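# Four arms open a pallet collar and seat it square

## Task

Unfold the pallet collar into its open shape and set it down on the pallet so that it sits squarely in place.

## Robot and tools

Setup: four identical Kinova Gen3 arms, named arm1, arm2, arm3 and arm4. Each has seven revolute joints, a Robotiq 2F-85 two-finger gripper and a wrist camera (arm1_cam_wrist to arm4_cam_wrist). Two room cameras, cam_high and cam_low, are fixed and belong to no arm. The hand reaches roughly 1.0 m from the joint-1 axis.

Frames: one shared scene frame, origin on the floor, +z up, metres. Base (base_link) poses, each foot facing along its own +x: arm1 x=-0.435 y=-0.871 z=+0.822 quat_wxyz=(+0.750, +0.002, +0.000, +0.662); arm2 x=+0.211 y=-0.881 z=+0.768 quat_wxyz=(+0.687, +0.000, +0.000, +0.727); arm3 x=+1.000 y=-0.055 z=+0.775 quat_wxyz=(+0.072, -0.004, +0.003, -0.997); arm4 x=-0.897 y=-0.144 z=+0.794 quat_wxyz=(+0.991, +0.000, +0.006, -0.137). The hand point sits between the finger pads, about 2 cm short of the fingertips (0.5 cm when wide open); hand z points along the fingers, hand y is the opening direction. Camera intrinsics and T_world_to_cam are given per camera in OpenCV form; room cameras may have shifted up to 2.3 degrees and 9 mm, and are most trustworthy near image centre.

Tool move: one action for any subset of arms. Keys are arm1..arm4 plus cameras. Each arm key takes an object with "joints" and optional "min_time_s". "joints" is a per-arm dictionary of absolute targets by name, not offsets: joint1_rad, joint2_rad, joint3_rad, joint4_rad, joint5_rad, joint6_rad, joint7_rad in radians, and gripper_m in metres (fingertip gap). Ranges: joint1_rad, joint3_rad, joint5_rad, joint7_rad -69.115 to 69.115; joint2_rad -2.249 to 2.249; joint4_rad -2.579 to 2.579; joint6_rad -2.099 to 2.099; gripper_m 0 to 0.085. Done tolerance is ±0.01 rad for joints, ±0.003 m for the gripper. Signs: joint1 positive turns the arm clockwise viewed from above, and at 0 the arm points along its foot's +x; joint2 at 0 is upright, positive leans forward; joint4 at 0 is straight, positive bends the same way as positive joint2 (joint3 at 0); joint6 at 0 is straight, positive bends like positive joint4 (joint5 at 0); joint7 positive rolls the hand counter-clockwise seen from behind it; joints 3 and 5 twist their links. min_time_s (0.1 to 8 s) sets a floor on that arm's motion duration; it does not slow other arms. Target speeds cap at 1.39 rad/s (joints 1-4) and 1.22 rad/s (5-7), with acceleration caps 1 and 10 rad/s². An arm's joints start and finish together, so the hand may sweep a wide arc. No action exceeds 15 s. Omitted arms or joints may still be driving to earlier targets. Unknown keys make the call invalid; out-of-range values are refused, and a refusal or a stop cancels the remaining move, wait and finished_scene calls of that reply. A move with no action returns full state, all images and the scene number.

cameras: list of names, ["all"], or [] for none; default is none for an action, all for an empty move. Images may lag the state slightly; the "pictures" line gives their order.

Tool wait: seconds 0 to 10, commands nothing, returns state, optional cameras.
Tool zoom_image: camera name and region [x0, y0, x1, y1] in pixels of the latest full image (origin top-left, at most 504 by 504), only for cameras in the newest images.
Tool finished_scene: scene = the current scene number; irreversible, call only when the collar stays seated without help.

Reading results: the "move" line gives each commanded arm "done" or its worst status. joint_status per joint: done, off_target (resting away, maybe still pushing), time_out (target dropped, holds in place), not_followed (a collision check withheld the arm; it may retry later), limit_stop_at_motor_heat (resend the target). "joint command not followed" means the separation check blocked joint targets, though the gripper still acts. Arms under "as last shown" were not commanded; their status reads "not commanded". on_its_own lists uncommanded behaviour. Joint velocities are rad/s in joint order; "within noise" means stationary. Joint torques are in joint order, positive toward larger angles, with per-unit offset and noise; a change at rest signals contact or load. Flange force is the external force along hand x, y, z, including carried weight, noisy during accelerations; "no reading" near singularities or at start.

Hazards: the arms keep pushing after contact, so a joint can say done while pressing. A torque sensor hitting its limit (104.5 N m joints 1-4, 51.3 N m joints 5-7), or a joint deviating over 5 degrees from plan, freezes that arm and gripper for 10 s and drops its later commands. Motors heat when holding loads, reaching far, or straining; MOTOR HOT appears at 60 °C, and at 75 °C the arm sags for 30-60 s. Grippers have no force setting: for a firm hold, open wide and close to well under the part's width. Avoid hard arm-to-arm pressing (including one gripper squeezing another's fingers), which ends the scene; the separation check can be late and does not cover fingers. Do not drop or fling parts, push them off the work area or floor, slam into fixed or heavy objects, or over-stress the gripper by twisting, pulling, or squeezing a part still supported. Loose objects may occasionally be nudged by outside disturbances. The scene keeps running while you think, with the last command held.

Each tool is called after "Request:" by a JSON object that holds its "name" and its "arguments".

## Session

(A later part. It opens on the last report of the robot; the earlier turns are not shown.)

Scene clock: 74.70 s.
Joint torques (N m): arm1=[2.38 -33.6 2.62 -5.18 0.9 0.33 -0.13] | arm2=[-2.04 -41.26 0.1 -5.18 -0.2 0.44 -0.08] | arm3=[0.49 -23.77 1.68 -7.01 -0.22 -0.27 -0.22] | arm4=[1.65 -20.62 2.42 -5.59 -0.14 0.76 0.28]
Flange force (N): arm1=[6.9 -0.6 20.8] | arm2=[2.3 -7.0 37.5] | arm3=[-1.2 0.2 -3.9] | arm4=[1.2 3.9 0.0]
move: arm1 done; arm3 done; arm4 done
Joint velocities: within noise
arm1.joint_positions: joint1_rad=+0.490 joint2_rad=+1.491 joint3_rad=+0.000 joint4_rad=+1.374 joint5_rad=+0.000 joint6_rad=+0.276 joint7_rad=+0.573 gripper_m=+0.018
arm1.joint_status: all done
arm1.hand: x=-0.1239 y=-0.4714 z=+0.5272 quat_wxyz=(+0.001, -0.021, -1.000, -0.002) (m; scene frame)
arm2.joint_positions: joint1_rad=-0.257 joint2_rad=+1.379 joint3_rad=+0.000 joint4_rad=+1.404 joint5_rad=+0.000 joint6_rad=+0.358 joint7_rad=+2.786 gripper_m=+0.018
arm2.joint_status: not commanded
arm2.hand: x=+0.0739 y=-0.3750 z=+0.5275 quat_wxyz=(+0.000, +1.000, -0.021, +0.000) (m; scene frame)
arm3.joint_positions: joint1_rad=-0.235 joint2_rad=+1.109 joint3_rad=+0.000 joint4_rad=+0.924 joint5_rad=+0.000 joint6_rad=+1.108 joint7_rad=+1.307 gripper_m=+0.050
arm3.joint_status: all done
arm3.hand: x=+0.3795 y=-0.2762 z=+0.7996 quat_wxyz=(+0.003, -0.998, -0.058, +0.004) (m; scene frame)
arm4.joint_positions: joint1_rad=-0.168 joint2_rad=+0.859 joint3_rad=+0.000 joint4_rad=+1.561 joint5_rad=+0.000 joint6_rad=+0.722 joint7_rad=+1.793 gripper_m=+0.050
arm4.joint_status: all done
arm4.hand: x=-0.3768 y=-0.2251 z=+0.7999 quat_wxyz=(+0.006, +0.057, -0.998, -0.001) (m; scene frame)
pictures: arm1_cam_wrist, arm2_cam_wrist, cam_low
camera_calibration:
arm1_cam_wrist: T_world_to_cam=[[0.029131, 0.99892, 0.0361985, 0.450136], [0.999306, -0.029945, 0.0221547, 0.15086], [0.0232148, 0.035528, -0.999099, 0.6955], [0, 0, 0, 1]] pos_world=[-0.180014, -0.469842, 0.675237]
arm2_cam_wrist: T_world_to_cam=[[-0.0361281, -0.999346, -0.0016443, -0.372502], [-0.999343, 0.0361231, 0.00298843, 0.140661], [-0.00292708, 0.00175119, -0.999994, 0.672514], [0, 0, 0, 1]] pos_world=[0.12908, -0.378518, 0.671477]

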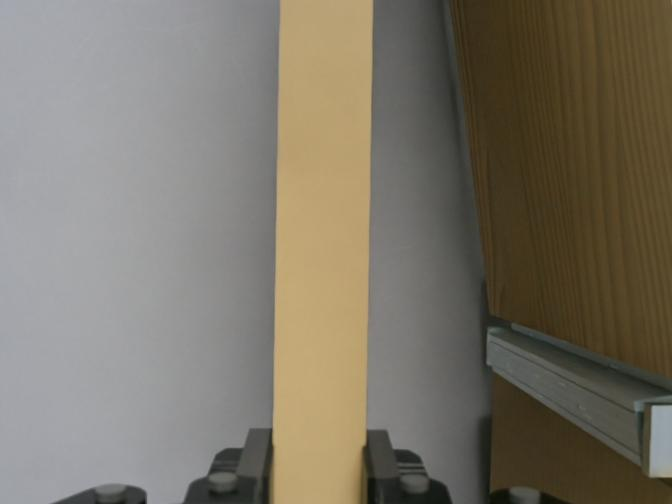

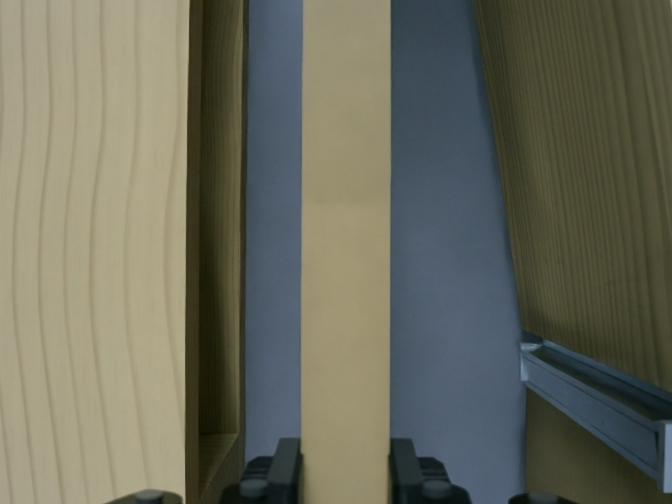

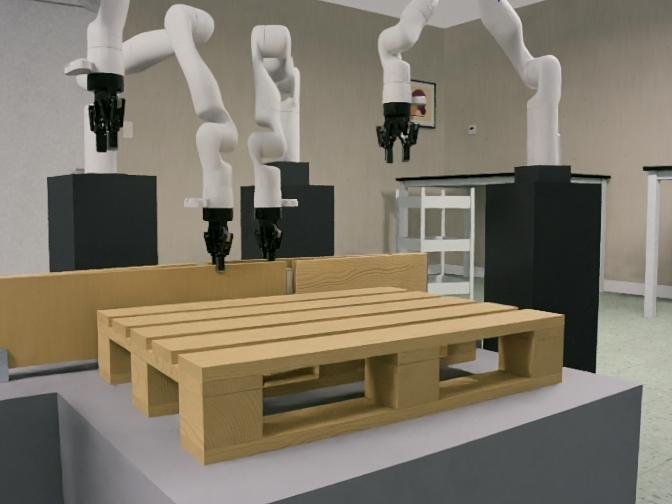

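Request:
{"name": "move", "arguments": {"arm1": {"joints": {"joint1_rad": 0.4808, "joint2_rad": 1.4032, "joint4_rad": 1.4257, "joint6_rad": 0.3127, "joint7_rad": 0.5636}, "min_time_s": 1.2}, "arm2": {"joints": {"joint1_rad": -0.2522, "joint2_rad": 1.2971, "joint4_rad": 1.4326, "joint6_rad": 0.4119, "joint7_rad": 2.7908}, "min_time_s": 1.2}}}

Request:
{"name": "move", "arguments": {"arm1": {"joints": {"joint1_rad": 0.4719, "joint2_rad": 1.3176, "joint4_rad": 1.4643, "joint6_rad": 0.3597, "joint7_rad": 0.5547}, "min_time_s": 1.2}, "arm2": {"joints": {"joint1_rad": -0.2477, "joint2_rad": 1.2185, "joint4_rad": 1.4479, "joint6_rad": 0.4752, "joint7_rad": 2.7953}, "min_time_s": 1.2}}}

Request:
{"name": "move", "arguments": {"arm1": {"joints": {"joint1_rad": 0.4633, "joint2_rad": 1.2349, "joint4_rad": 1.4903, "joint6_rad": 0.4164, "joint7_rad": 0.5461}, "min_time_s": 1.2}, "arm2": {"joints": {"joint1_rad": -0.2433, "joint2_rad": 1.144, "joint4_rad": 1.451, "joint6_rad": 0.5466, "joint7_rad": 2.7997}, "min_time_s": 1.2}}}

Request:
{"name": "move", "arguments": {"arm1": {"joints": {"joint1_rad": 0.4549, "joint2_rad": 1.1557, "joint4_rad": 1.5035, "joint6_rad": 0.4824, "joint7_rad": 0.5377}, "min_time_s": 1.2}, "arm2": {"joints": {"joint1_rad": -0.2391, "joint2_rad": 1.0744, "joint4_rad": 1.441, "joint6_rad": 0.6262, "joint7_rad": 2.8039}, "min_time_s": 1.2}}}

Request:
{"name": "move", "arguments": {"arm1": {"joints": {"joint1_rad": 0.4225, "joint2_rad": 1.21, "joint4_rad": 1.3201, "joint6_rad": 0.6115, "joint7_rad": 0.5053}, "min_time_s": 1.4}, "arm2": {"joints": {"joint1_rad": -0.203, "joint2_rad": 1.1425, "joint4_rad": 1.2448, "joint6_rad": 0.7543, "joint7_rad": 2.84}, "min_time_s": 1.4}}}

Request:
{"name": "move", "arguments": {"arm1": {"joints": {"joint1_rad": 0.3948, "joint2_rad": 1.2808, "joint4_rad": 1.1076, "joint6_rad": 0.7532, "joint7_rad": 0.4776}, "min_time_s": 1.4}, "arm2": {"joints": {"joint1_rad": -0.1717, "joint2_rad": 1.2285, "joint4_rad": 1.014, "joint6_rad": 0.8991, "joint7_rad": 2.8713}, "min_time_s": 1.4}}}

Request:
{"name": "move", "arguments": {"arm1": {"joints": {"joint1_rad": 0.3707, "joint2_rad": 1.3761, "joint4_rad": 0.8463, "joint6_rad": 0.9192, "joint7_rad": 0.4535}, "min_time_s": 1.6}, "arm2": {"joints": {"joint1_rad": -0.1445, "joint2_rad": 1.3457, "joint4_rad": 0.7167, "joint6_rad": 1.0792, "joint7_rad": 2.8985}, "min_time_s": 1.6}, "cameras": ["all"]}}

Scene clock: 80.80 s.
Joint torques (N m): arm1=[2.07 -36.4 1.62 -6.06 0.47 0.39 -0.39] | arm2=[-1.66 -40.2 0.17 -5.94 -0.3 0.3 -0.05] | arm3=[0.53 -23.77 1.65 -7.01 -0.24 -0.25 -0.24] | arm4=[1.63 -20.63 2.41 -5.65 -0.16 0.76 0.29]
Flange force (N): arm1=[5.6 -0.9 26.5] | arm2=[1.5 -6.9 34.2] | arm3=[-1.1 0.3 -3.8] | arm4=[1.4 3.9 0.0]
move: arm1 done; arm2 done
Joint velocities: within noise
arm1.joint_positions: joint1_rad=+0.481 joint2_rad=+1.403 joint3_rad=+0.000 joint4_rad=+1.426 joint5_rad=+0.000 joint6_rad=+0.313 joint7_rad=+0.564 gripper_m=+0.018
arm1.joint_status: all done
arm1.hand: x=-0.1238 y=-0.4634 z=+0.5673 quat_wxyz=(+0.001, -0.021, -1.000, -0.002) (m; scene frame)
arm2.joint_positions: joint1_rad=-0.252 joint2_rad=+1.297 joint3_rad=+0.000 joint4_rad=+1.433 joint5_rad=+0.000 joint6_rad=+0.412 joint7_rad=+2.791 gripper_m=+0.018
arm2.joint_status: all done
arm2.hand: x=+0.0741 y=-0.3671 z=+0.5674 quat_wxyz=(+0.000, +1.000, -0.021, +0.000) (m; scene frame)
arm3, arm4: as last shown
pictures: none

Scene clock: 82.30 s.
Joint torques (N m): arm1=[1.76 -38.17 1.27 -7.15 0.51 0.32 -0.24] | arm2=[-1.48 -39.47 0.18 -6.71 -0.42 0.21 -0.15] | arm3=[0.5 -23.75 1.64 -7.02 -0.22 -0.24 -0.24] | arm4=[1.68 -20.65 2.44 -5.6 -0.15 0.77 0.32]
Flange force (N): arm1=[5.1 -1.0 29.8] | arm2=[1.2 -7.4 31.9] | arm3=[-1.0 0.2 -3.9] | arm4=[1.1 4.0 0.1]
move: arm1 done; arm2 done
Joint velocities: within noise
arm1.joint_positions: joint1_rad=+0.472 joint2_rad=+1.318 joint3_rad=+0.000 joint4_rad=+1.464 joint5_rad=+0.000 joint6_rad=+0.360 joint7_rad=+0.555 gripper_m=+0.018
arm1.joint_status: all done
arm1.hand: x=-0.1237 y=-0.4555 z=+0.6073 quat_wxyz=(+0.001, -0.021, -1.000, -0.002) (m; scene frame)
arm2.joint_positions: joint1_rad=-0.248 joint2_rad=+1.218 joint3_rad=+0.000 joint4_rad=+1.448 joint5_rad=+0.000 joint6_rad=+0.475 joint7_rad=+2.795 gripper_m=+0.018
arm2.joint_status: all done
arm2.hand: x=+0.0741 y=-0.3590 z=+0.6074 quat_wxyz=(+0.000, +1.000, -0.021, +0.000) (m; scene frame)
arm3, arm4: as last shown
pictures: none

Scene clock: 83.80 s.
Joint torques (N m): arm1=[1.95 -38.06 1.43 -8 0.43 0.3 -0.29] | arm2=[-1.59 -39.72 0.23 -7.91 -0.43 0.28 -0.12] | arm3=[0.5 -23.74 1.69 -7.02 -0.24 -0.26 -0.24] | arm4=[1.67 -20.6 2.38 -5.55 -0.15 0.78 0.29]
Flange force (N): arm1=[5.0 -0.7 29.6] | arm2=[1.4 -7.2 31.5] | arm3=[-1.0 0.2 -3.9] | arm4=[1.1 3.9 0.0]
move: arm1 done; arm2 done
Joint velocities: within noise
arm1.joint_positions: joint1_rad=+0.463 joint2_rad=+1.235 joint3_rad=+0.000 joint4_rad=+1.490 joint5_rad=+0.000 joint6_rad=+0.416 joint7_rad=+0.546 gripper_m=+0.018
arm1.joint_status: all done
arm1.hand: x=-0.1237 y=-0.4477 z=+0.6474 quat_wxyz=(+0.001, -0.021, -1.000, -0.002) (m; scene frame)
arm2.joint_positions: joint1_rad=-0.243 joint2_rad=+1.144 joint3_rad=+0.000 joint4_rad=+1.451 joint5_rad=+0.000 joint6_rad=+0.547 joint7_rad=+2.800 gripper_m=+0.018
arm2.joint_status: all done
arm2.hand: x=+0.0741 y=-0.3511 z=+0.6473 quat_wxyz=(+0.000, +1.000, -0.021, +0.000) (m; scene frame)
arm3, arm4: as last shown
pictures: none

Scene clock: 85.30 s.
Joint torques (N m): arm1=[2.13 -37.95 1.63 -9.07 0.44 0.22 -0.39] | arm2=[-1.8 -40.22 -0.07 -9.23 -0.44 0.27 -0.07] | arm3=[0.5 -23.78 1.69 -7.02 -0.22 -0.26 -0.24] | arm4=[1.69 -20.64 2.4 -5.56 -0.16 0.73 0.28]
Flange force (N): arm1=[5.1 -0.7 29.2] | arm2=[1.5 -7.4 31.6] | arm3=[-1.1 0.2 -3.8] | arm4=[0.9 3.9 0.0]
move: arm1 done; arm2 done
Joint velocities: within noise
arm1.joint_positions: joint1_rad=+0.455 joint2_rad=+1.156 joint3_rad=+0.000 joint4_rad=+1.503 joint5_rad=+0.000 joint6_rad=+0.482 joint7_rad=+0.538 gripper_m=+0.018
arm1.joint_status: all done
arm1.hand: x=-0.1236 y=-0.4398 z=+0.6874 quat_wxyz=(+0.001, -0.021, -1.000, -0.002) (m; scene frame)
arm2.joint_positions: joint1_rad=-0.239 joint2_rad=+1.074 joint3_rad=+0.000 joint4_rad=+1.441 joint5_rad=+0.000 joint6_rad=+0.626 joint7_rad=+2.804 gripper_m=+0.018
arm2.joint_status: all done
arm2.hand: x=+0.0741 y=-0.3431 z=+0.6874 quat_wxyz=(+0.000, +1.000, -0.021, +0.000) (m; scene frame)
arm3, arm4: as last shown
pictures: none

Scene clock: 87.03 s.
Joint torques (N m): arm1=[2.03 -40.37 1.42 -10.6 0.36 0.35 -0.36] | arm2=[-1.61 -43.17 0.45 -10.95 -0.37 0.37 -0.09] | arm3=[0.49 -23.76 1.66 -7.03 -0.22 -0.25 -0.23] | arm4=[1.64 -20.59 2.39 -5.58 -0.17 0.76 0.29]
Flange force (N): arm1=[4.1 -0.2 29.2] | arm2=[0.9 -8.5 31.9] | arm3=[-1.0 0.2 -3.9] | arm4=[1.2 3.9 0.0]
move: arm1 done; arm2 done
Joint velocities: within noise
arm1.joint_positions: joint1_rad=+0.422 joint2_rad=+1.210 joint3_rad=+0.000 joint4_rad=+1.320 joint5_rad=+0.000 joint6_rad=+0.612 joint7_rad=+0.505 gripper_m=+0.018
arm1.joint_status: all done
arm1.hand: x=-0.1152 y=-0.3930 z=+0.6875 quat_wxyz=(+0.001, -0.021, -1.000, -0.002) (m; scene frame)
arm2.joint_positions: joint1_rad=-0.203 joint2_rad=+1.143 joint3_rad=+0.000 joint4_rad=+1.245 joint5_rad=+0.000 joint6_rad=+0.754 joint7_rad=+2.840 gripper_m=+0.018
arm2.joint_status: all done
arm2.hand: x=+0.0823 y=-0.2962 z=+0.6874 quat_wxyz=(+0.000, +1.000, -0.021, +0.000) (m; scene frame)
arm3, arm4: as last shown
pictures: none

Scene clock: 88.77 s.
Joint torques (N m): arm1=[1.76 -43.9 1.24 -12.67 0.35 0.37 -0.21] | arm2=[-1.41 -45.44 0.59 -12.46 -0.45 0.32 -0.24] | arm3=[0.5 -23.78 1.67 -7.01 -0.21 -0.25 -0.23] | arm4=[1.66 -20.68 2.36 -5.59 -0.15 0.74 0.31]
Flange force (N): arm1=[3.2 0.0 30.7] | arm2=[0.3 -10.5 30.9] | arm3=[-1.2 0.2 -3.8] | arm4=[1.0 3.9 0.1]
move: arm1 done; arm2 done
Joint velocities: within noise
arm1.joint_positions: joint1_rad=+0.395 joint2_rad=+1.281 joint3_rad=+0.000 joint4_rad=+1.108 joint5_rad=+0.000 joint6_rad=+0.753 joint7_rad=+0.478 gripper_m=+0.018
arm1.joint_status: all done
arm1.hand: x=-0.1066 y=-0.3460 z=+0.6875 quat_wxyz=(+0.001, -0.021, -1.000, -0.002) (m; scene frame)
arm2.joint_positions: joint1_rad=-0.172 joint2_rad=+1.229 joint3_rad=+0.000 joint4_rad=+1.014 joint5_rad=+0.000 joint6_rad=+0.899 joint7_rad=+2.871 gripper_m=+0.018
arm2.joint_status: all done
arm2.hand: x=+0.0906 y=-0.2492 z=+0.6873 quat_wxyz=(+0.000, +1.000, -0.021, +0.000) (m; scene frame)
arm3, arm4: as last shown
pictures: none

Scene clock: 90.70 s.
Joint torques (N m): arm1=[1.68 -46.29 1.04 -14.39 0.21 0.44 -0.23] | arm2=[-1.3 -48.59 0.8 -14.28 -0.33 0.41 -0.11] | arm3=[0.5 -23.76 1.67 -7.03 -0.23 -0.25 -0.24] | arm4=[1.61 -20.62 2.36 -5.6 -0.13 0.75 0.28]
Flange force (N): arm1=[2.7 0.1 30.3] | arm2=[-0.8 -14.4 31.7] | arm3=[-1.0 0.2 -3.8] | arm4=[1.2 3.8 0.0]
move: arm1 done; arm2 done
Joint velocities: within noise
arm1.joint_positions: joint1_rad=+0.371 joint2_rad=+1.376 joint3_rad=+0.000 joint4_rad=+0.846 joint5_rad=+0.000 joint6_rad=+0.919 joint7_rad=+0.453 gripper_m=+0.018
arm1.joint_status: all done
arm1.hand: x=-0.0982 y=-0.2991 z=+0.6874 quat_wxyz=(+0.001, -0.021, -1.000, -0.002) (m; scene frame)
arm2.joint_positions: joint1_rad=-0.144 joint2_rad=+1.346 joint3_rad=+0.000 joint4_rad=+0.717 joint5_rad=+0.000 joint6_rad=+1.079 joint7_rad=+2.899 gripper_m=+0.018
arm2.joint_status: all done
arm2.hand: x=+0.0989 y=-0.2021 z=+0.6873 quat_wxyz=(+0.000, +1.000, -0.021, +0.000) (m; scene frame)
arm3, arm4: as last shown
pictures: arm1_cam_wrist, arm2_cam_wrist, arm3_cam_wrist, arm4_cam_wrist, cam_high, cam_low
camera_calibration:
arm1_cam_wrist: T_world_to_cam=[[0.029131, 0.99892, 0.0361985, 0.271468], [0.999306, -0.029945, 0.0221547, 0.126686], [0.0232148, 0.035528, -0.999099, 0.848936], [0, 0, 0, 1]] pos_world=[-0.154214, -0.297542, 0.835537]
arm2_cam_wrist: T_world_to_cam=[[-0.0361285, -0.999346, -0.00154799, -0.19863], [-0.999343, 0.0361239, 0.00288488, 0.159008], [-0.00282708, 0.0016512, -0.999995, 0.832048], [0, 0, 0, 1]] pos_world=[0.15408, -0.205618, 0.831277]
arm3_cam_wrist: T_world_to_cam=[[0.126251, -0.991974, -0.00689223, -0.317181], [-0.991768, -0.126368, 0.0206551, 0.377482], [-0.0213603, 0.00422776, -0.999763, 0.956208], [0, 0, 0, 1]] pos_world=[0.434844, -0.270977, 0.945998]
arm4_cam_wrist: T_world_to_cam=[[-0.119079, 0.992843, 0.00913604, 0.169586], [0.992776, 0.119197, -0.013734, 0.462615], [-0.0147247, 0.0074346, -0.999864, 0.944722], [0, 0, 0, 1]] pos_world=[-0.425168, -0.230538, 0.949397]

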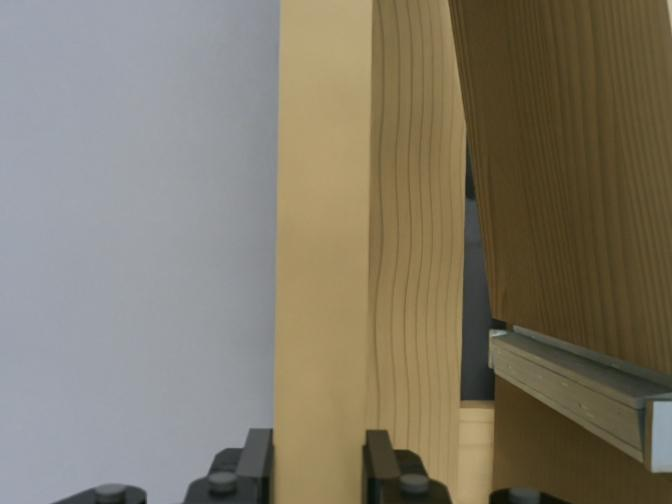

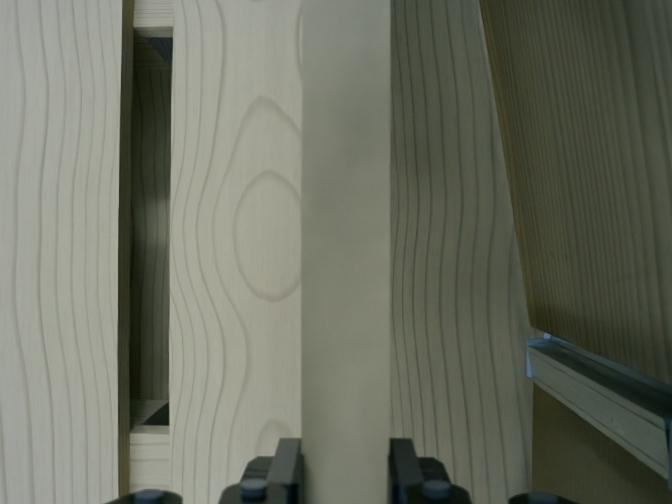

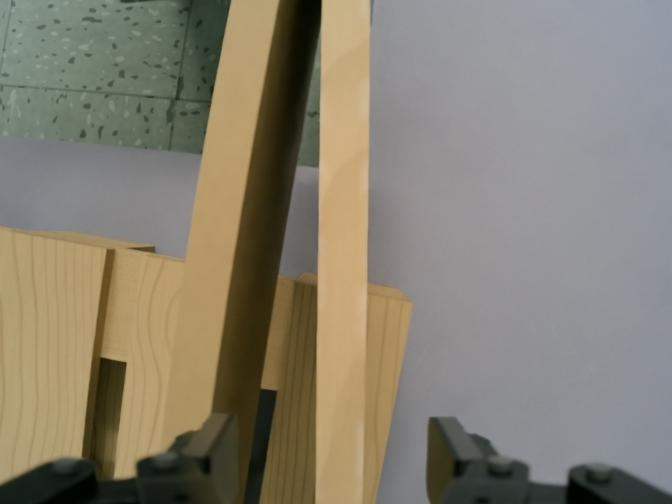

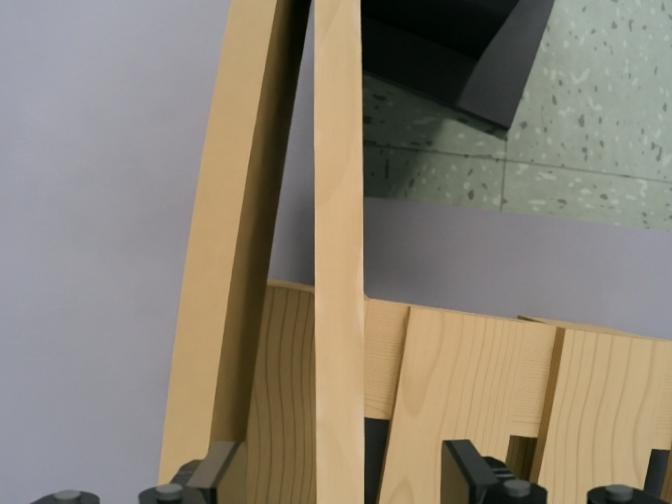

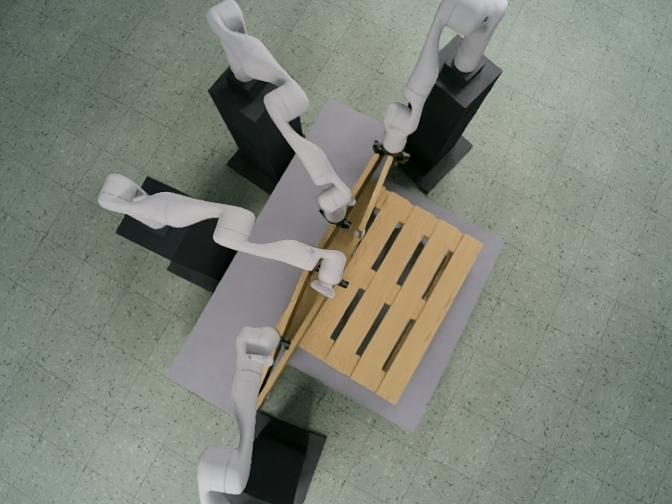

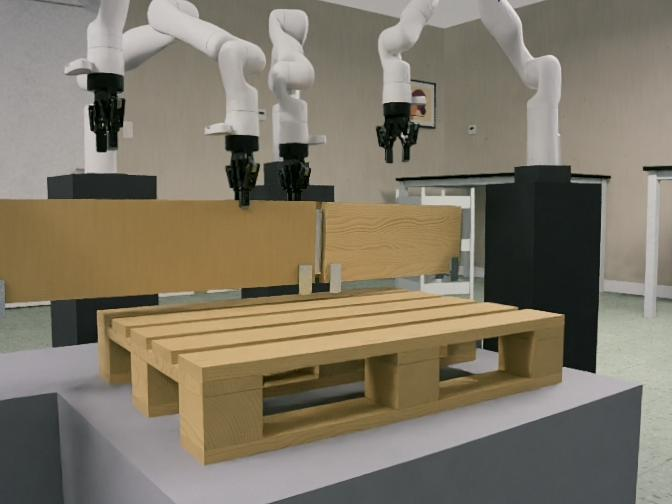

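Request:
{"name": "move", "arguments": {"arm3": {"joints": {"joint1_rad": -0.2384, "joint2_rad": 1.3117, "joint4_rad": 0.9011, "joint6_rad": 0.9288, "joint7_rad": 1.3034}, "min_time_s": 1.4}, "arm4": {"joints": {"joint1_rad": -0.1675, "joint2_rad": 1.1085, "joint4_rad": 1.5368, "joint6_rad": 0.4963, "joint7_rad": 1.797}, "min_time_s": 1.4}}}

Request:
{"name": "move", "arguments": {"arm3": {"joints": {"gripper_m": 0.0}}, "arm4": {"joints": {"gripper_m": 0.0}}, "cameras": ["arm3_cam_wrist", "arm4_cam_wrist"]}}

Scene clock: 104.10 s.
Joint torques (N m): arm1=[1.67 -46.38 1.04 -14.38 0.27 0.43 -0.21] | arm2=[-1.22 -48.6 0.87 -14.4 -0.33 0.39 -0.17] | arm3=[0.51 -24.35 1.71 -6.19 -0.24 -0.25 -0.24] | arm4=[1.67 -21.65 2.46 -3.93 -0.14 0.75 0.28]
Flange force (N): arm1=[2.5 0.5 30.4] | arm2=[-0.7 -13.7 31.6] | arm3=[-1.7 0.3 -3.6] | arm4=[1.2 3.8 -0.6]
move: arm3 done; arm4 done
Joint velocities: within noise
arm1, arm2: as last shown
arm3.joint_positions: joint1_rad=-0.238 joint2_rad=+1.312 joint3_rad=+0.000 joint4_rad=+0.901 joint5_rad=+0.000 joint6_rad=+0.929 joint7_rad=+1.303 gripper_m=+0.050
arm3.joint_status: all done
arm3.hand: x=+0.3787 y=-0.2779 z=+0.6720 quat_wxyz=(+0.003, -0.998, -0.058, +0.004) (m; scene frame)
arm4.joint_positions: joint1_rad=-0.168 joint2_rad=+1.109 joint3_rad=+0.000 joint4_rad=+1.537 joint5_rad=+0.000 joint6_rad=+0.496 joint7_rad=+1.797 gripper_m=+0.050
arm4.joint_status: all done
arm4.hand: x=-0.3784 y=-0.2249 z=+0.6720 quat_wxyz=(+0.006, +0.059, -0.998, -0.001) (m; scene frame)
pictures: none

Scene clock: 104.97 s.
Joint torques (N m): arm1=[2.39 -49.2 1.94 -14.16 0.71 1.79 -0.17] | arm2=[-1.1 -49.27 0.85 -13.18 -0.55 2.13 -0.38] | arm3=[3.42 -21.38 4.65 -5.05 1.41 -0.23 -0.34] | arm4=[-0.82 -19.1 -0.35 -3.86 -0.35 0.39 0.82]
Flange force (N): arm1=[2.2 3.5 37.2] | arm2=[-1.3 -17.2 35.4] | arm3=[-0.5 4.4 -8.1] | arm4=[3.6 0.6 -6.4]
move: arm3 off_target; arm4 off_target
Joint velocities: within noise
arm1, arm2: as last shown
arm3.joint_positions: joint1_rad=-0.238 joint2_rad=+1.312 joint3_rad=+0.000 joint4_rad=+0.901 joint5_rad=+0.000 joint6_rad=+0.929 joint7_rad=+1.303 gripper_m=+0.018
arm3.joint_status: gripper_m off_target (ended at +0.018, target +0.000)
arm3.hand: x=+0.3787 y=-0.2779 z=+0.6720 quat_wxyz=(+0.003, -0.998, -0.058, +0.004) (m; scene frame)
arm4.joint_positions: joint1_rad=-0.167 joint2_rad=+1.109 joint3_rad=+0.000 joint4_rad=+1.537 joint5_rad=+0.000 joint6_rad=+0.496 joint7_rad=+1.797 gripper_m=+0.018
arm4.joint_status: gripper_m off_target (ended at +0.018, target +0.000)
arm4.hand: x=-0.3784 y=-0.2249 z=+0.6720 quat_wxyz=(+0.006, +0.059, -0.998, -0.001) (m; scene frame)
pictures: arm3_cam_wrist, arm4_cam_wrist
camera_calibration:
arm3_cam_wrist: T_world_to_cam=[[0.126252, -0.991975, -0.00680567, -0.319731], [-0.991766, -0.126368, 0.0207669, 0.379116], [-0.0214603, 0.00412776, -0.999761, 0.828645], [0, 0, 0, 1]] pos_world=[0.434144, -0.272677, 0.818398]
arm4_cam_wrist: T_world_to_cam=[[-0.122872, 0.99238, 0.00918485, 0.168773], [0.992314, 0.12299, -0.0136466, 0.463055], [-0.0146723, 0.00743746, -0.999865, 0.816839], [0, 0, 0, 1]] pos_world=[-0.426773, -0.230513, 0.821498]

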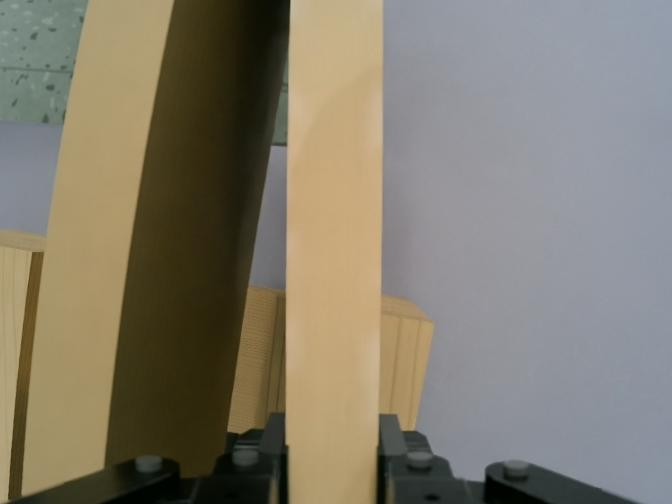

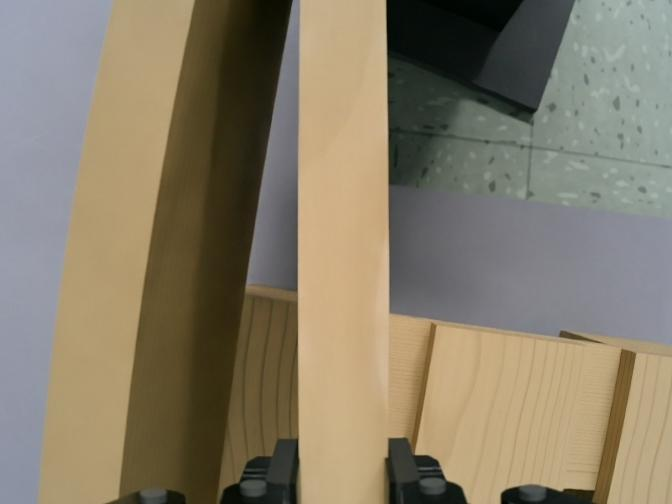

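Request:
{"name": "move", "arguments": {"arm1": {"joints": {"gripper_m": 0.05}}, "arm2": {"joints": {"gripper_m": 0.05}}}}

Request:
{"name": "move", "arguments": {"arm1": {"joints": {"joint1_rad": 0.3707, "joint2_rad": 1.1831, "joint4_rad": 0.9048, "joint6_rad": 1.0537, "joint7_rad": 0.4535}, "min_time_s": 1.4}, "arm2": {"joints": {"joint1_rad": -0.1445, "joint2_rad": 1.1832, "joint4_rad": 0.7142, "joint6_rad": 1.2442, "joint7_rad": 2.8985}, "min_time_s": 1.4}}}

Request:
{"name": "move", "arguments": {"arm3": {"joints": {"joint1_rad": -0.1549, "joint2_rad": 1.262, "joint4_rad": 1.0326, "joint6_rad": 0.847, "joint7_rad": 1.7385}, "min_time_s": 2.8}, "arm4": {"joints": {"joint1_rad": -0.2825, "joint2_rad": 1.1, "joint4_rad": 1.5664, "joint6_rad": 0.4752, "joint7_rad": 2.0335}, "min_time_s": 2.8}, "cameras": ["cam_high", "cam_low"]}}

Scene clock: 120.30 s.
Joint torques (N m): arm1=[1.35 -26.69 1.05 -7.67 0.49 0.37 -0.38] | arm2=[-0.86 -28.42 1.1 -6.58 0.17 -0.02 0.04] | arm3=[-2.07 -38.72 -0.22 -8.44 -1.47 2.71 -0.47] | arm4=[2.34 -32.31 3.46 -1.49 0.03 4.45 0.29]
Flange force (N): arm1=[4.0 -3.9 -0.1] | arm2=[-1.4 -12.9 1.6] | arm3=[-11.6 -1.8 23.8] | arm4=[-9.9 2.0 28.6]
move: arm1 done; arm2 done
Joint velocities: within noise
arm1.joint_positions: joint1_rad=+0.371 joint2_rad=+1.376 joint3_rad=+0.000 joint4_rad=+0.846 joint5_rad=+0.000 joint6_rad=+0.919 joint7_rad=+0.453 gripper_m=+0.050
arm1.joint_status: all done
arm1.hand: x=-0.0981 y=-0.2991 z=+0.6874 quat_wxyz=(+0.001, -0.021, -1.000, -0.002) (m; scene frame)
arm2.joint_positions: joint1_rad=-0.144 joint2_rad=+1.346 joint3_rad=+0.000 joint4_rad=+0.717 joint5_rad=+0.000 joint6_rad=+1.079 joint7_rad=+2.899 gripper_m=+0.050
arm2.joint_status: all done
arm2.hand: x=+0.0989 y=-0.2021 z=+0.6873 quat_wxyz=(+0.000, +1.000, -0.021, +0.000) (m; scene frame)
arm3: as last shown
arm3.hand: x=+0.3788 y=-0.2779 z=+0.6720 quat_wxyz=(+0.003, -0.998, -0.058, +0.004) (m; scene frame)
arm4.joint_positions: joint1_rad=-0.168 joint2_rad=+1.109 joint3_rad=+0.000 joint4_rad=+1.537 joint5_rad=+0.000 joint6_rad=+0.496 joint7_rad=+1.797 gripper_m=+0.018
arm4.joint_status: not commanded
arm4.hand: x=-0.3784 y=-0.2248 z=+0.6720 quat_wxyz=(+0.006, +0.059, -0.998, -0.001) (m; scene frame)
pictures: none

Scene clock: 122.03 s.
Joint torques (N m): arm1=[1.38 -26.24 1.02 -8.24 0.47 0.38 -0.34] | arm2=[-0.96 -27.92 0.98 -7.14 0.19 0.02 0.08] | arm3=[-2.01 -38.72 -0.17 -8.51 -1.44 2.68 -0.47] | arm4=[2.37 -32.35 3.47 -1.56 0.05 4.42 0.28]
Flange force (N): arm1=[3.6 -3.1 0.8] | arm2=[-1.3 -12.8 -0.6] | arm3=[-11.2 -1.8 23.7] | arm4=[-9.8 2.1 28.6]
move: arm1 done; arm2 done
Joint velocities: within noise
arm1.joint_positions: joint1_rad=+0.371 joint2_rad=+1.183 joint3_rad=+0.000 joint4_rad=+0.905 joint5_rad=+0.000 joint6_rad=+1.054 joint7_rad=+0.453 gripper_m=+0.050
arm1.joint_status: all done
arm1.hand: x=-0.0979 y=-0.2994 z=+0.8003 quat_wxyz=(+0.001, -0.021, -1.000, -0.002) (m; scene frame)
arm2.joint_positions: joint1_rad=-0.144 joint2_rad=+1.183 joint3_rad=+0.000 joint4_rad=+0.714 joint5_rad=+0.000 joint6_rad=+1.244 joint7_rad=+2.898 gripper_m=+0.050
arm2.joint_status: all done
arm2.hand: x=+0.0989 y=-0.2022 z=+0.7999 quat_wxyz=(+0.000, +1.000, -0.021, +0.000) (m; scene frame)
arm3, arm4: as last shown
arm3.hand: x=+0.3787 y=-0.2779 z=+0.6720 quat_wxyz=(+0.003, -0.998, -0.058, +0.004) (m; scene frame)
arm4.hand: x=-0.3784 y=-0.2249 z=+0.6720 quat_wxyz=(+0.006, +0.059, -0.998, -0.001) (m; scene frame)
pictures: none

Scene clock: 125.13 s.
Joint torques (N m): arm1=[1.35 -26.23 1 -8.23 0.53 0.37 -0.38] | arm2=[-0.91 -28.04 1.04 -7.2 0.12 0.08 0.06] | arm3=[-1.25 -38.09 0.44 -8.28 -1 2.07 -0.35] | arm4=[1.36 -32.87 2.61 -2.48 -0.04 3.6 0.39]
Flange force (N): arm1=[3.5 -3.1 0.8] | arm2=[-1.2 -12.5 -0.3] | arm3=[-8.6 -4.9 23.6] | arm4=[-7.8 -0.9 28.6]
move: arm3 done; arm4 done
Joint velocities: within noise
arm1, arm2: as last shown
arm3.joint_positions: joint1_rad=-0.155 joint2_rad=+1.262 joint3_rad=+0.000 joint4_rad=+1.033 joint5_rad=+0.000 joint6_rad=+0.847 joint7_rad=+1.739 gripper_m=+0.018
arm3.joint_status: all done
arm3.hand: x=+0.3834 y=-0.2189 z=+0.6724 quat_wxyz=(+0.004, -0.973, -0.232, +0.003) (m; scene frame)
arm4.joint_positions: joint1_rad=-0.282 joint2_rad=+1.100 joint3_rad=+0.000 joint4_rad=+1.566 joint5_rad=+0.000 joint6_rad=+0.475 joint7_rad=+2.034 gripper_m=+0.018
arm4.joint_status: all done
arm4.hand: x=-0.3800 y=-0.1646 z=+0.6722 quat_wxyz=(+0.006, +0.233, -0.972, -0.002) (m; scene frame)
pictures: cam_high, cam_low

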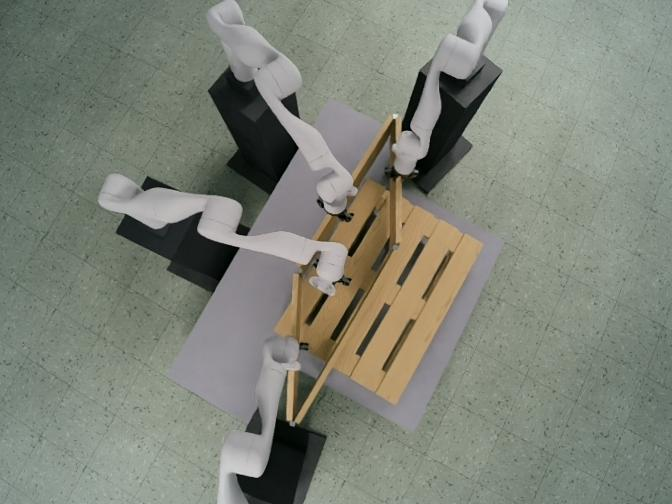

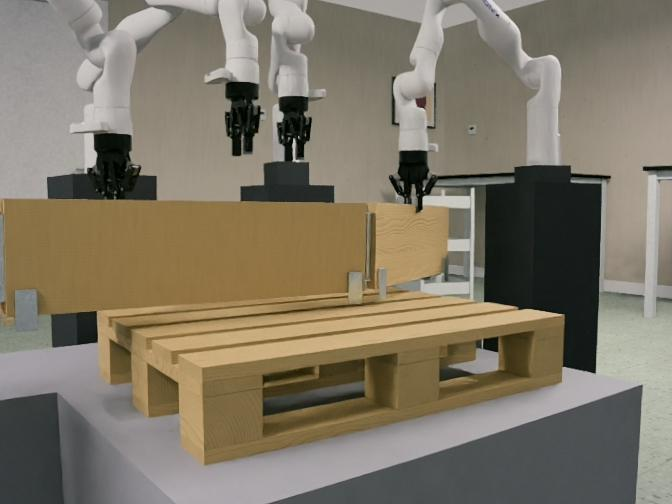

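Request:
{"name": "move", "arguments": {"arm3": {"joints": {"joint1_rad": -0.063, "joint2_rad": 1.2302, "joint4_rad": 1.1195, "joint6_rad": 0.7919, "joint7_rad": 2.1818}, "min_time_s": 2.8}, "arm4": {"joints": {"joint1_rad": -0.3951, "joint2_rad": 1.1005, "joint4_rad": 1.5648, "joint6_rad": 0.4763, "joint7_rad": 2.2724}, "min_time_s": 2.8}}}

Request:
{"name": "move", "arguments": {"arm3": {"joints": {"joint1_rad": 0.0351, "joint2_rad": 1.2103, "joint4_rad": 1.1756, "joint6_rad": 0.7557, "joint7_rad": 2.6314}, "min_time_s": 2.8}, "arm4": {"joints": {"joint1_rad": -0.5037, "joint2_rad": 1.108, "joint4_rad": 1.5387, "joint6_rad": 0.4949, "joint7_rad": 2.5152}, "min_time_s": 2.8}}}

Scene clock: 131.27 s.
Joint torques (N m): arm1=[1.3 -26.17 0.99 -8.26 0.51 0.39 -0.34] | arm2=[-0.89 -27.98 1.12 -7.13 0.14 0.02 0.13] | arm3=[0.43 -40.71 1.87 -12.33 -0.31 -0.78 -0.23] | arm4=[1.35 -36.36 2.66 -7.63 -0.1 0.76 0.37]
Flange force (N): arm1=[3.7 -3.4 0.7] | arm2=[-1.5 -13.0 -0.5] | arm3=[-0.3 -0.5 23.6] | arm4=[-1.3 2.9 28.4]
move: arm3 done; arm4 done
Joint velocities: within noise
arm1, arm2: as last shown
arm3.joint_positions: joint1_rad=-0.063 joint2_rad=+1.230 joint3_rad=+0.000 joint4_rad=+1.119 joint5_rad=+0.000 joint6_rad=+0.792 joint7_rad=+2.182 gripper_m=+0.018
arm3.joint_status: all done
arm3.hand: x=+0.3867 y=-0.1584 z=+0.6728 quat_wxyz=(+0.004, -0.917, -0.398, +0.003) (m; scene frame)
arm4.joint_positions: joint1_rad=-0.395 joint2_rad=+1.100 joint3_rad=+0.000 joint4_rad=+1.565 joint5_rad=+0.000 joint6_rad=+0.476 joint7_rad=+2.272 gripper_m=+0.018
arm4.joint_status: all done
arm4.hand: x=-0.3805 y=-0.1061 z=+0.6723 quat_wxyz=(+0.006, +0.399, -0.917, -0.003) (m; scene frame)
pictures: none

Scene clock: 134.40 s.
Joint torques (N m): arm1=[1.34 -26.19 0.94 -8.22 0.49 0.4 -0.34] | arm2=[-0.88 -28.03 1.08 -7.17 0.13 0.02 0.09] | arm3=[0.57 -40.6 1.78 -12.4 -0.49 -1.08 -0.31] | arm4=[1.29 -36.68 2.63 -8.29 -0.03 0.64 0.46]
Flange force (N): arm1=[3.6 -3.2 0.8] | arm2=[-1.4 -12.9 -0.4] | arm3=[0.1 0.0 23.9] | arm4=[-1.3 3.6 27.8]
move: arm3 done; arm4 done
Joint velocities: within noise
arm1, arm2: as last shown
arm3.joint_positions: joint1_rad=+0.035 joint2_rad=+1.210 joint3_rad=+0.000 joint4_rad=+1.176 joint5_rad=+0.000 joint6_rad=+0.756 joint7_rad=+2.631 gripper_m=+0.018
arm3.joint_status: all done
arm3.hand: x=+0.3904 y=-0.0967 z=+0.6730 quat_wxyz=(+0.005, -0.834, -0.552, +0.002) (m; scene frame)
arm4.joint_positions: joint1_rad=-0.504 joint2_rad=+1.108 joint3_rad=+0.000 joint4_rad=+1.539 joint5_rad=+0.000 joint6_rad=+0.495 joint7_rad=+2.515 gripper_m=+0.018
arm4.joint_status: all done
arm4.hand: x=-0.3812 y=-0.0487 z=+0.6723 quat_wxyz=(+0.005, +0.553, -0.833, -0.004) (m; scene frame)
pictures: none

Request:
{"name": "move", "arguments": {"arm1": {"joints": {"joint1_rad": -0.1857, "joint2_rad": 1.0228, "joint4_rad": 1.3034, "joint6_rad": 0.8154, "joint7_rad": 1.4575}, "min_time_s": 2.8}, "arm2": {"joints": {"joint1_rad": 0.3915, "joint2_rad": 0.9432, "joint4_rad": 1.2715, "joint6_rad": 0.9269, "joint7_rad": 1.8533}, "min_time_s": 2.8}, "arm3": {"joints": {"joint1_rad": 0.1363, "joint2_rad": 1.2038, "joint4_rad": 1.1939, "joint6_rad": 0.7439, "joint7_rad": 3.0839}, "min_time_s": 2.8}, "arm4": {"joints": {"joint1_rad": -0.6072, "joint2_rad": 1.1236, "joint4_rad": 1.4839, "joint6_rad": 0.5341, "joint7_rad": 2.7631}, "min_time_s": 2.8}, "cameras": ["all"]}}

Request:
{"name": "zoom_image", "arguments": {"camera": "arm1_cam_wrist", "region": [60, 240, 300, 480]}}

Request:
{"name": "zoom_image", "arguments": {"camera": "arm2_cam_wrist", "region": [350, 240, 590, 480]}}

Request:
{"name": "zoom_image", "arguments": {"camera": "cam_low", "region": [50, 180, 320, 400]}}

Request:
{"name": "zoom_image", "arguments": {"camera": "cam_low", "region": [400, 180, 620, 400]}}

Scene clock: 142.10 s.
Joint torques (N m): arm1=[1.45 -23.35 1.06 -6.98 0.52 0.41 -0.35] | arm2=[-1.02 -24.23 1.01 -5.74 0.08 0.07 0.05] | arm3=[0.42 -43.79 1.72 -16.23 -0.52 -3.4 -0.24] | arm4=[2.18 -38.69 3.66 -11.51 0.27 -0.81 0.53]
Flange force (N): arm1=[3.8 1.8 0.6] | arm2=[-6.8 -4.2 0.0] | arm3=[0.3 6.3 24.8] | arm4=[-2.1 8.6 26.5]
move: arm1 done; arm2 done; arm3 done; arm4 done
Joint velocities: within noise
arm1.joint_positions: joint1_rad=-0.186 joint2_rad=+1.023 joint3_rad=+0.000 joint4_rad=+1.303 joint5_rad=+0.000 joint6_rad=+0.815 joint7_rad=+1.458 gripper_m=+0.050
arm1.joint_status: all done
arm1.hand: x=-0.4459 y=-0.2823 z=+0.8013 quat_wxyz=(+0.000, +0.688, -0.725, -0.002) (m; scene frame)
arm2.joint_positions: joint1_rad=+0.391 joint2_rad=+0.943 joint3_rad=+0.000 joint4_rad=+1.271 joint5_rad=+0.000 joint6_rad=+0.927 joint7_rad=+1.853 gripper_m=+0.050
arm2.joint_status: all done
arm2.hand: x=+0.4298 y=-0.3298 z=+0.8001 quat_wxyz=(+0.000, +0.688, -0.726, +0.000) (m; scene frame)
arm3.joint_positions: joint1_rad=+0.136 joint2_rad=+1.204 joint3_rad=+0.000 joint4_rad=+1.194 joint5_rad=+0.000 joint6_rad=+0.744 joint7_rad=+3.084 gripper_m=+0.018
arm3.joint_status: all done
arm3.hand: x=+0.3930 y=-0.0350 z=+0.6734 quat_wxyz=(+0.005, -0.724, -0.689, +0.001) (m; scene frame)
arm4.joint_positions: joint1_rad=-0.607 joint2_rad=+1.124 joint3_rad=+0.000 joint4_rad=+1.484 joint5_rad=+0.000 joint6_rad=+0.534 joint7_rad=+2.763 gripper_m=+0.018
arm4.joint_status: all done
arm4.hand: x=-0.3810 y=+0.0087 z=+0.6726 quat_wxyz=(+0.004, +0.691, -0.723, -0.005) (m; scene frame)
pictures: arm1_cam_wrist, arm2_cam_wrist, arm3_cam_wrist, arm4_cam_wrist, cam_high, cam_low
camera_calibration:
arm1_cam_wrist: T_world_to_cam=[[-0.998595, 0.0393319, 0.0355241, -0.467907], [0.040336, 0.998794, 0.0280053, 0.33031], [-0.0343797, 0.0293988, -0.998976, 0.942627], [0, 0, 0, 1]] pos_world=[-0.448165, -0.33922, 0.949034]
arm2_cam_wrist: T_world_to_cam=[[-0.998912, 0.0466348, -0.000987446, 0.444211], [0.0466312, 0.998906, 0.00342195, 0.361461], [0.00114595, 0.00337218, -0.999994, 0.944883], [0, 0, 0, 1]] pos_world=[0.425789, -0.384968, 0.944078]
arm3_cam_wrist: T_world_to_cam=[[0.999226, -0.0383222, -0.00885306, -0.388818], [-0.0382546, -0.999238, 0.00768397, 0.0273892], [-0.00914078, -0.00733935, -0.999931, 0.824193], [0, 0, 0, 1]] pos_world=[0.397099, 0.0185171, 0.820484]
arm4_cam_wrist: T_world_to_cam=[[-0.998957, 0.0416383, 0.0187633, -0.395236], [0.0416453, 0.999132, -0.0000218076, 0.0578626], [-0.018748, 0.000759619, -0.999824, 0.81412], [0, 0, 0, 1]] pos_world=[-0.38197, -0.0419739, 0.821394]

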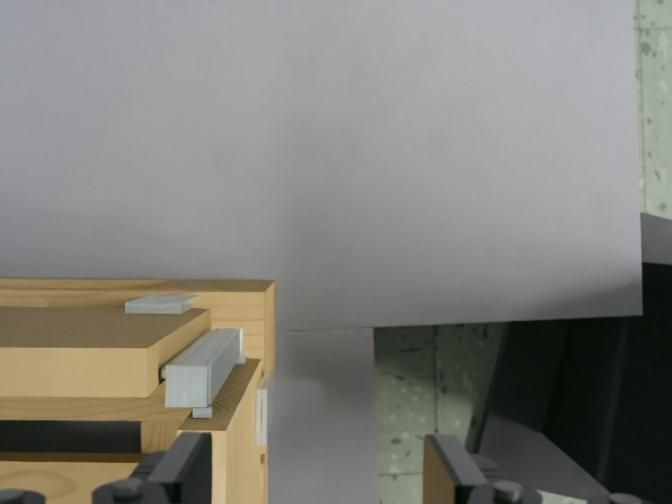

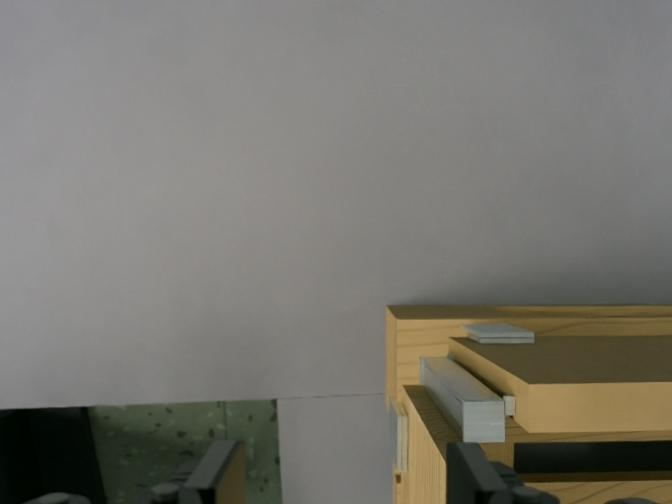

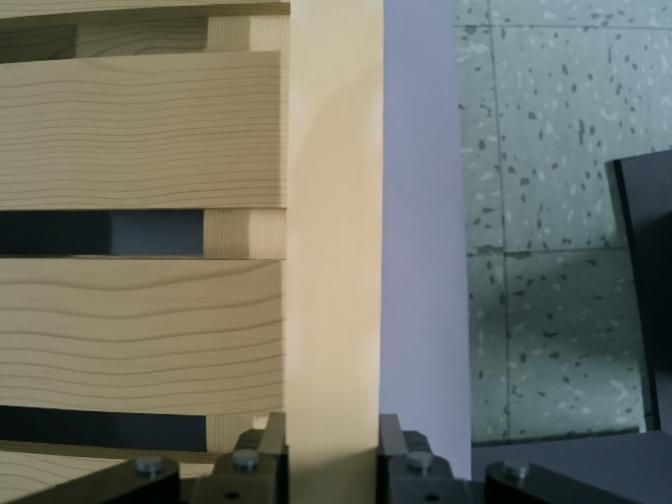

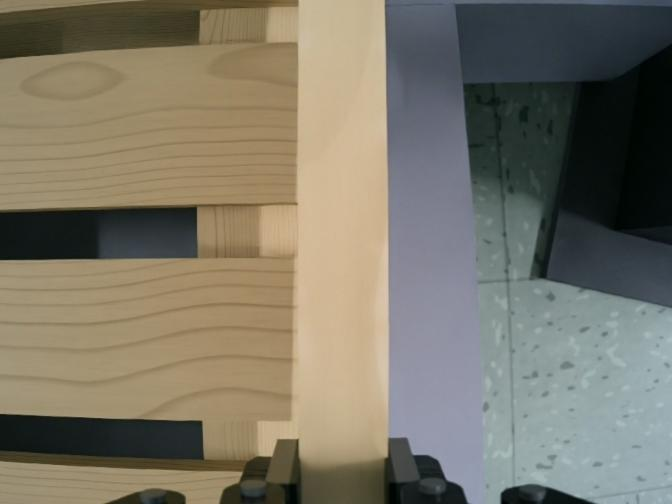

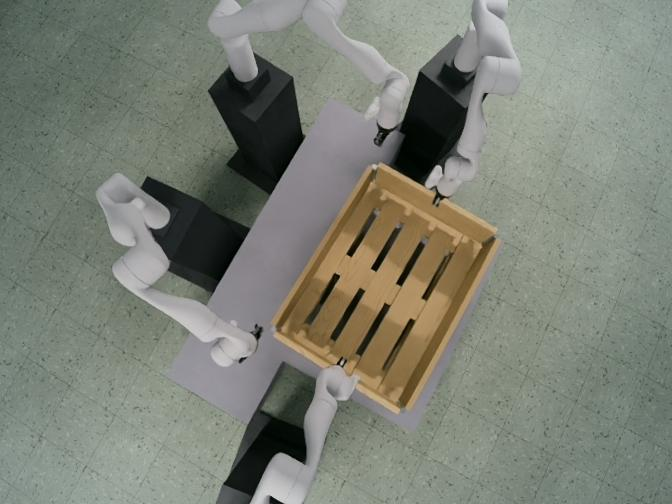

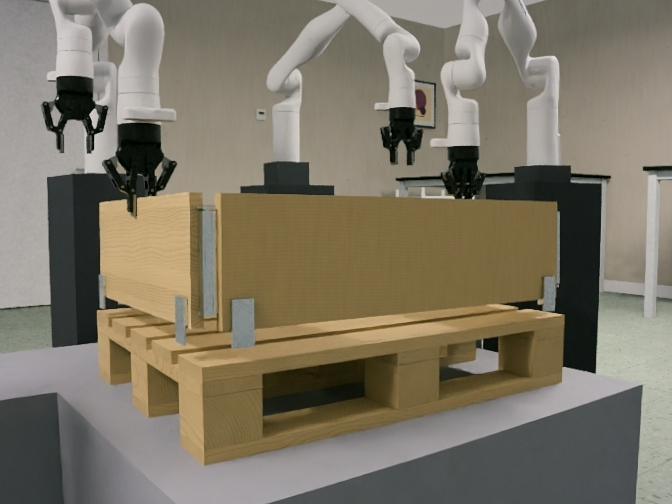

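Scaled by 2.100.

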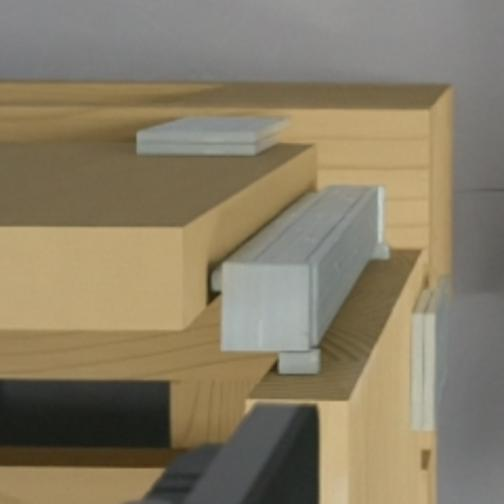

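Scaled by 2.100.

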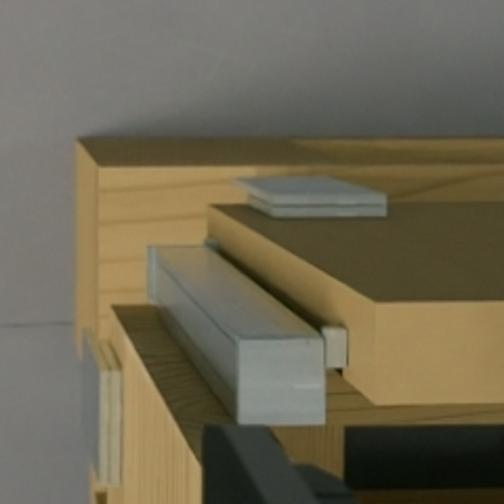

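Scaled by 1.867 from the camera's 672x504 image, which has a finer 960x720 frame.

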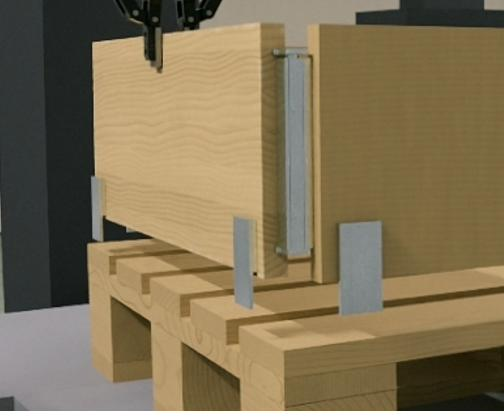

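Scaled by 2.291 from the camera's 672x504 image, which has a finer 960x720 frame.

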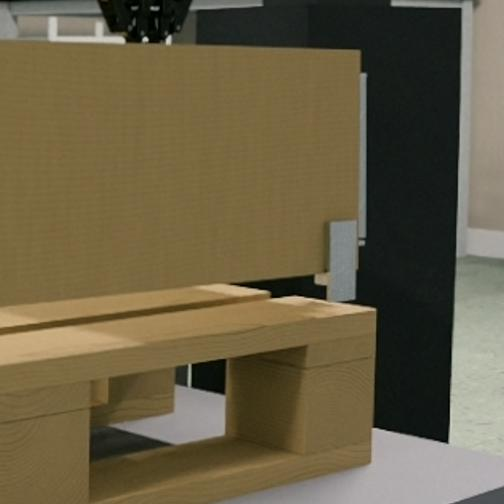

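Request:
{"name": "move", "arguments": {"arm3": {"joints": {"joint1_rad": 0.1487, "joint2_rad": 1.2059, "joint4_rad": 1.1880, "joint5_rad": -0.0481, "joint6_rad": 0.7570, "joint7_rad": 3.1313}, "min_time_s": 2.0}, "arm4": {"joints": {"joint1_rad": -0.6230, "joint2_rad": 1.1223, "joint4_rad": 1.4895, "joint5_rad": 0.0698, "joint6_rad": 0.5306, "joint7_rad": 2.6871}, "min_time_s": 2.0}, "cameras": ["arm1_cam_wrist", "arm2_cam_wrist", "cam_low"]}}

Request:
{"name": "zoom_image", "arguments": {"camera": "arm1_cam_wrist", "region": [60, 240, 300, 480]}}

Request:
{"name": "zoom_image", "arguments": {"camera": "arm2_cam_wrist", "region": [350, 240, 590, 480]}}

Scene clock: 170.67 s.
Joint torques (N m): arm1=[1.39 -23.35 1.06 -6.98 0.54 0.41 -0.35] | arm2=[-0.97 -24.22 0.93 -5.81 0.09 0.03 0.02] | arm3=[0.77 -39.31 1.3 -11.57 -1.07 -0.44 -0.48] | arm4=[1.15 -38.54 3.23 -9.52 0.38 0.15 0.59]
Flange force (N): arm1=[3.8 1.7 0.6] | arm2=[-6.7 -4.1 -0.1] | arm3=[0.7 0.2 23.0] | arm4=[-3.0 3.4 28.7]
move: arm3 done; arm4 done
Joint velocities: within noise
arm1, arm2: as last shown
arm1.hand: x=-0.4458 y=-0.2823 z=+0.8013 quat_wxyz=(+0.000, +0.688, -0.725, -0.002) (m; scene frame)
arm3.joint_positions: joint1_rad=+0.149 joint2_rad=+1.206 joint3_rad=+0.000 joint4_rad=+1.188 joint5_rad=-0.048 joint6_rad=+0.757 joint7_rad=+3.131 gripper_m=+0.018
arm3.joint_status: all done
arm3.hand: x=+0.3948 y=-0.0378 z=+0.6735 quat_wxyz=(-0.010, -0.724, -0.689, +0.009) (m; scene frame)
arm4.joint_positions: joint1_rad=-0.623 joint2_rad=+1.122 joint3_rad=+0.000 joint4_rad=+1.490 joint5_rad=+0.070 joint6_rad=+0.531 joint7_rad=+2.687 gripper_m=+0.018
arm4.joint_status: all done
arm4.hand: x=-0.3809 y=+0.0061 z=+0.6726 quat_wxyz=(+0.011, +0.691, -0.723, +0.011) (m; scene frame)
pictures: arm1_cam_wrist, arm2_cam_wrist, cam_low
camera_calibration:
arm1_cam_wrist: T_world_to_cam=[[-0.998595, 0.0393319, 0.0355241, -0.467907], [0.040336, 0.998794, 0.0280053, 0.33031], [-0.0343797, 0.0293988, -0.998976, 0.942627], [0, 0, 0, 1]] pos_world=[-0.448165, -0.33922, 0.949034]
arm2_cam_wrist: T_world_to_cam=[[-0.998912, 0.0466348, -0.000987446, 0.444211], [0.0466312, 0.998906, 0.00342195, 0.361461], [0.00114595, 0.00337218, -0.999994, 0.944883], [0, 0, 0, 1]] pos_world=[0.425789, -0.384968, 0.944078]

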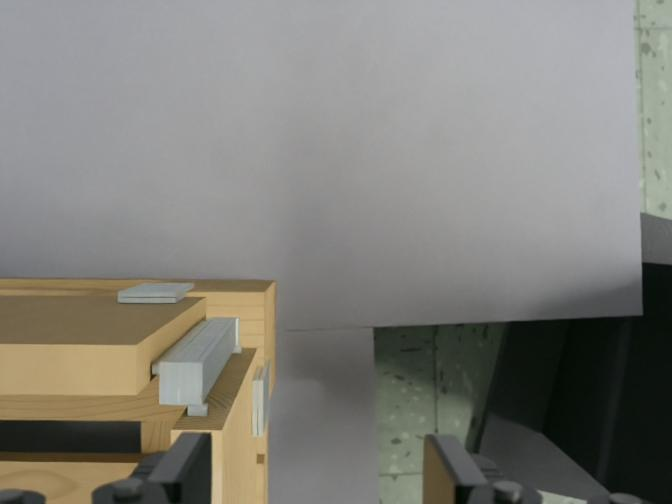

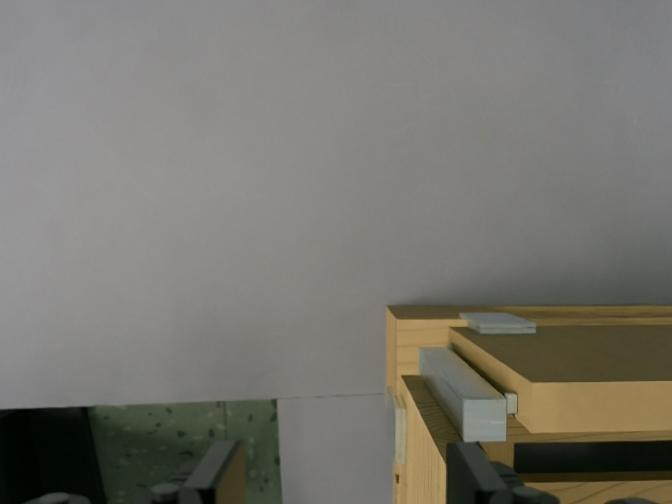

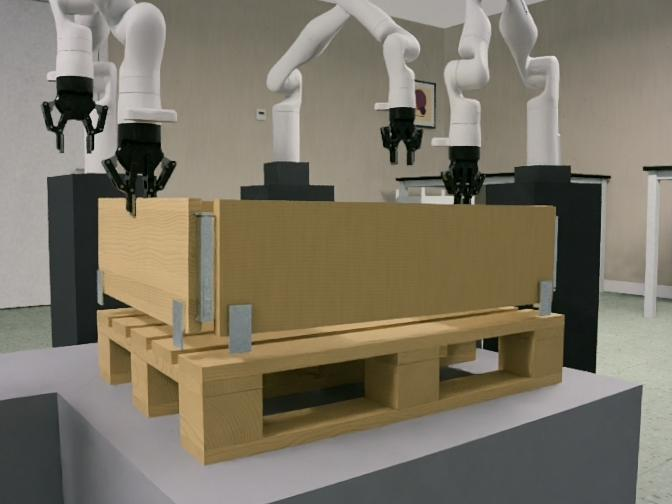

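Scaled by 2.100.

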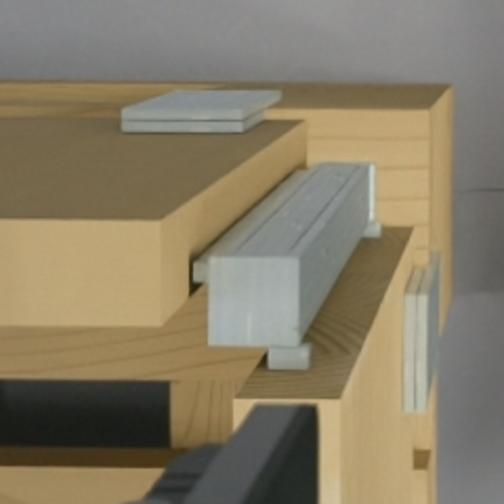

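Scaled by 2.100.

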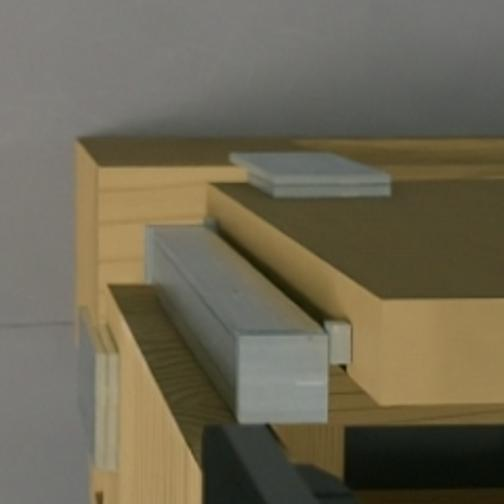

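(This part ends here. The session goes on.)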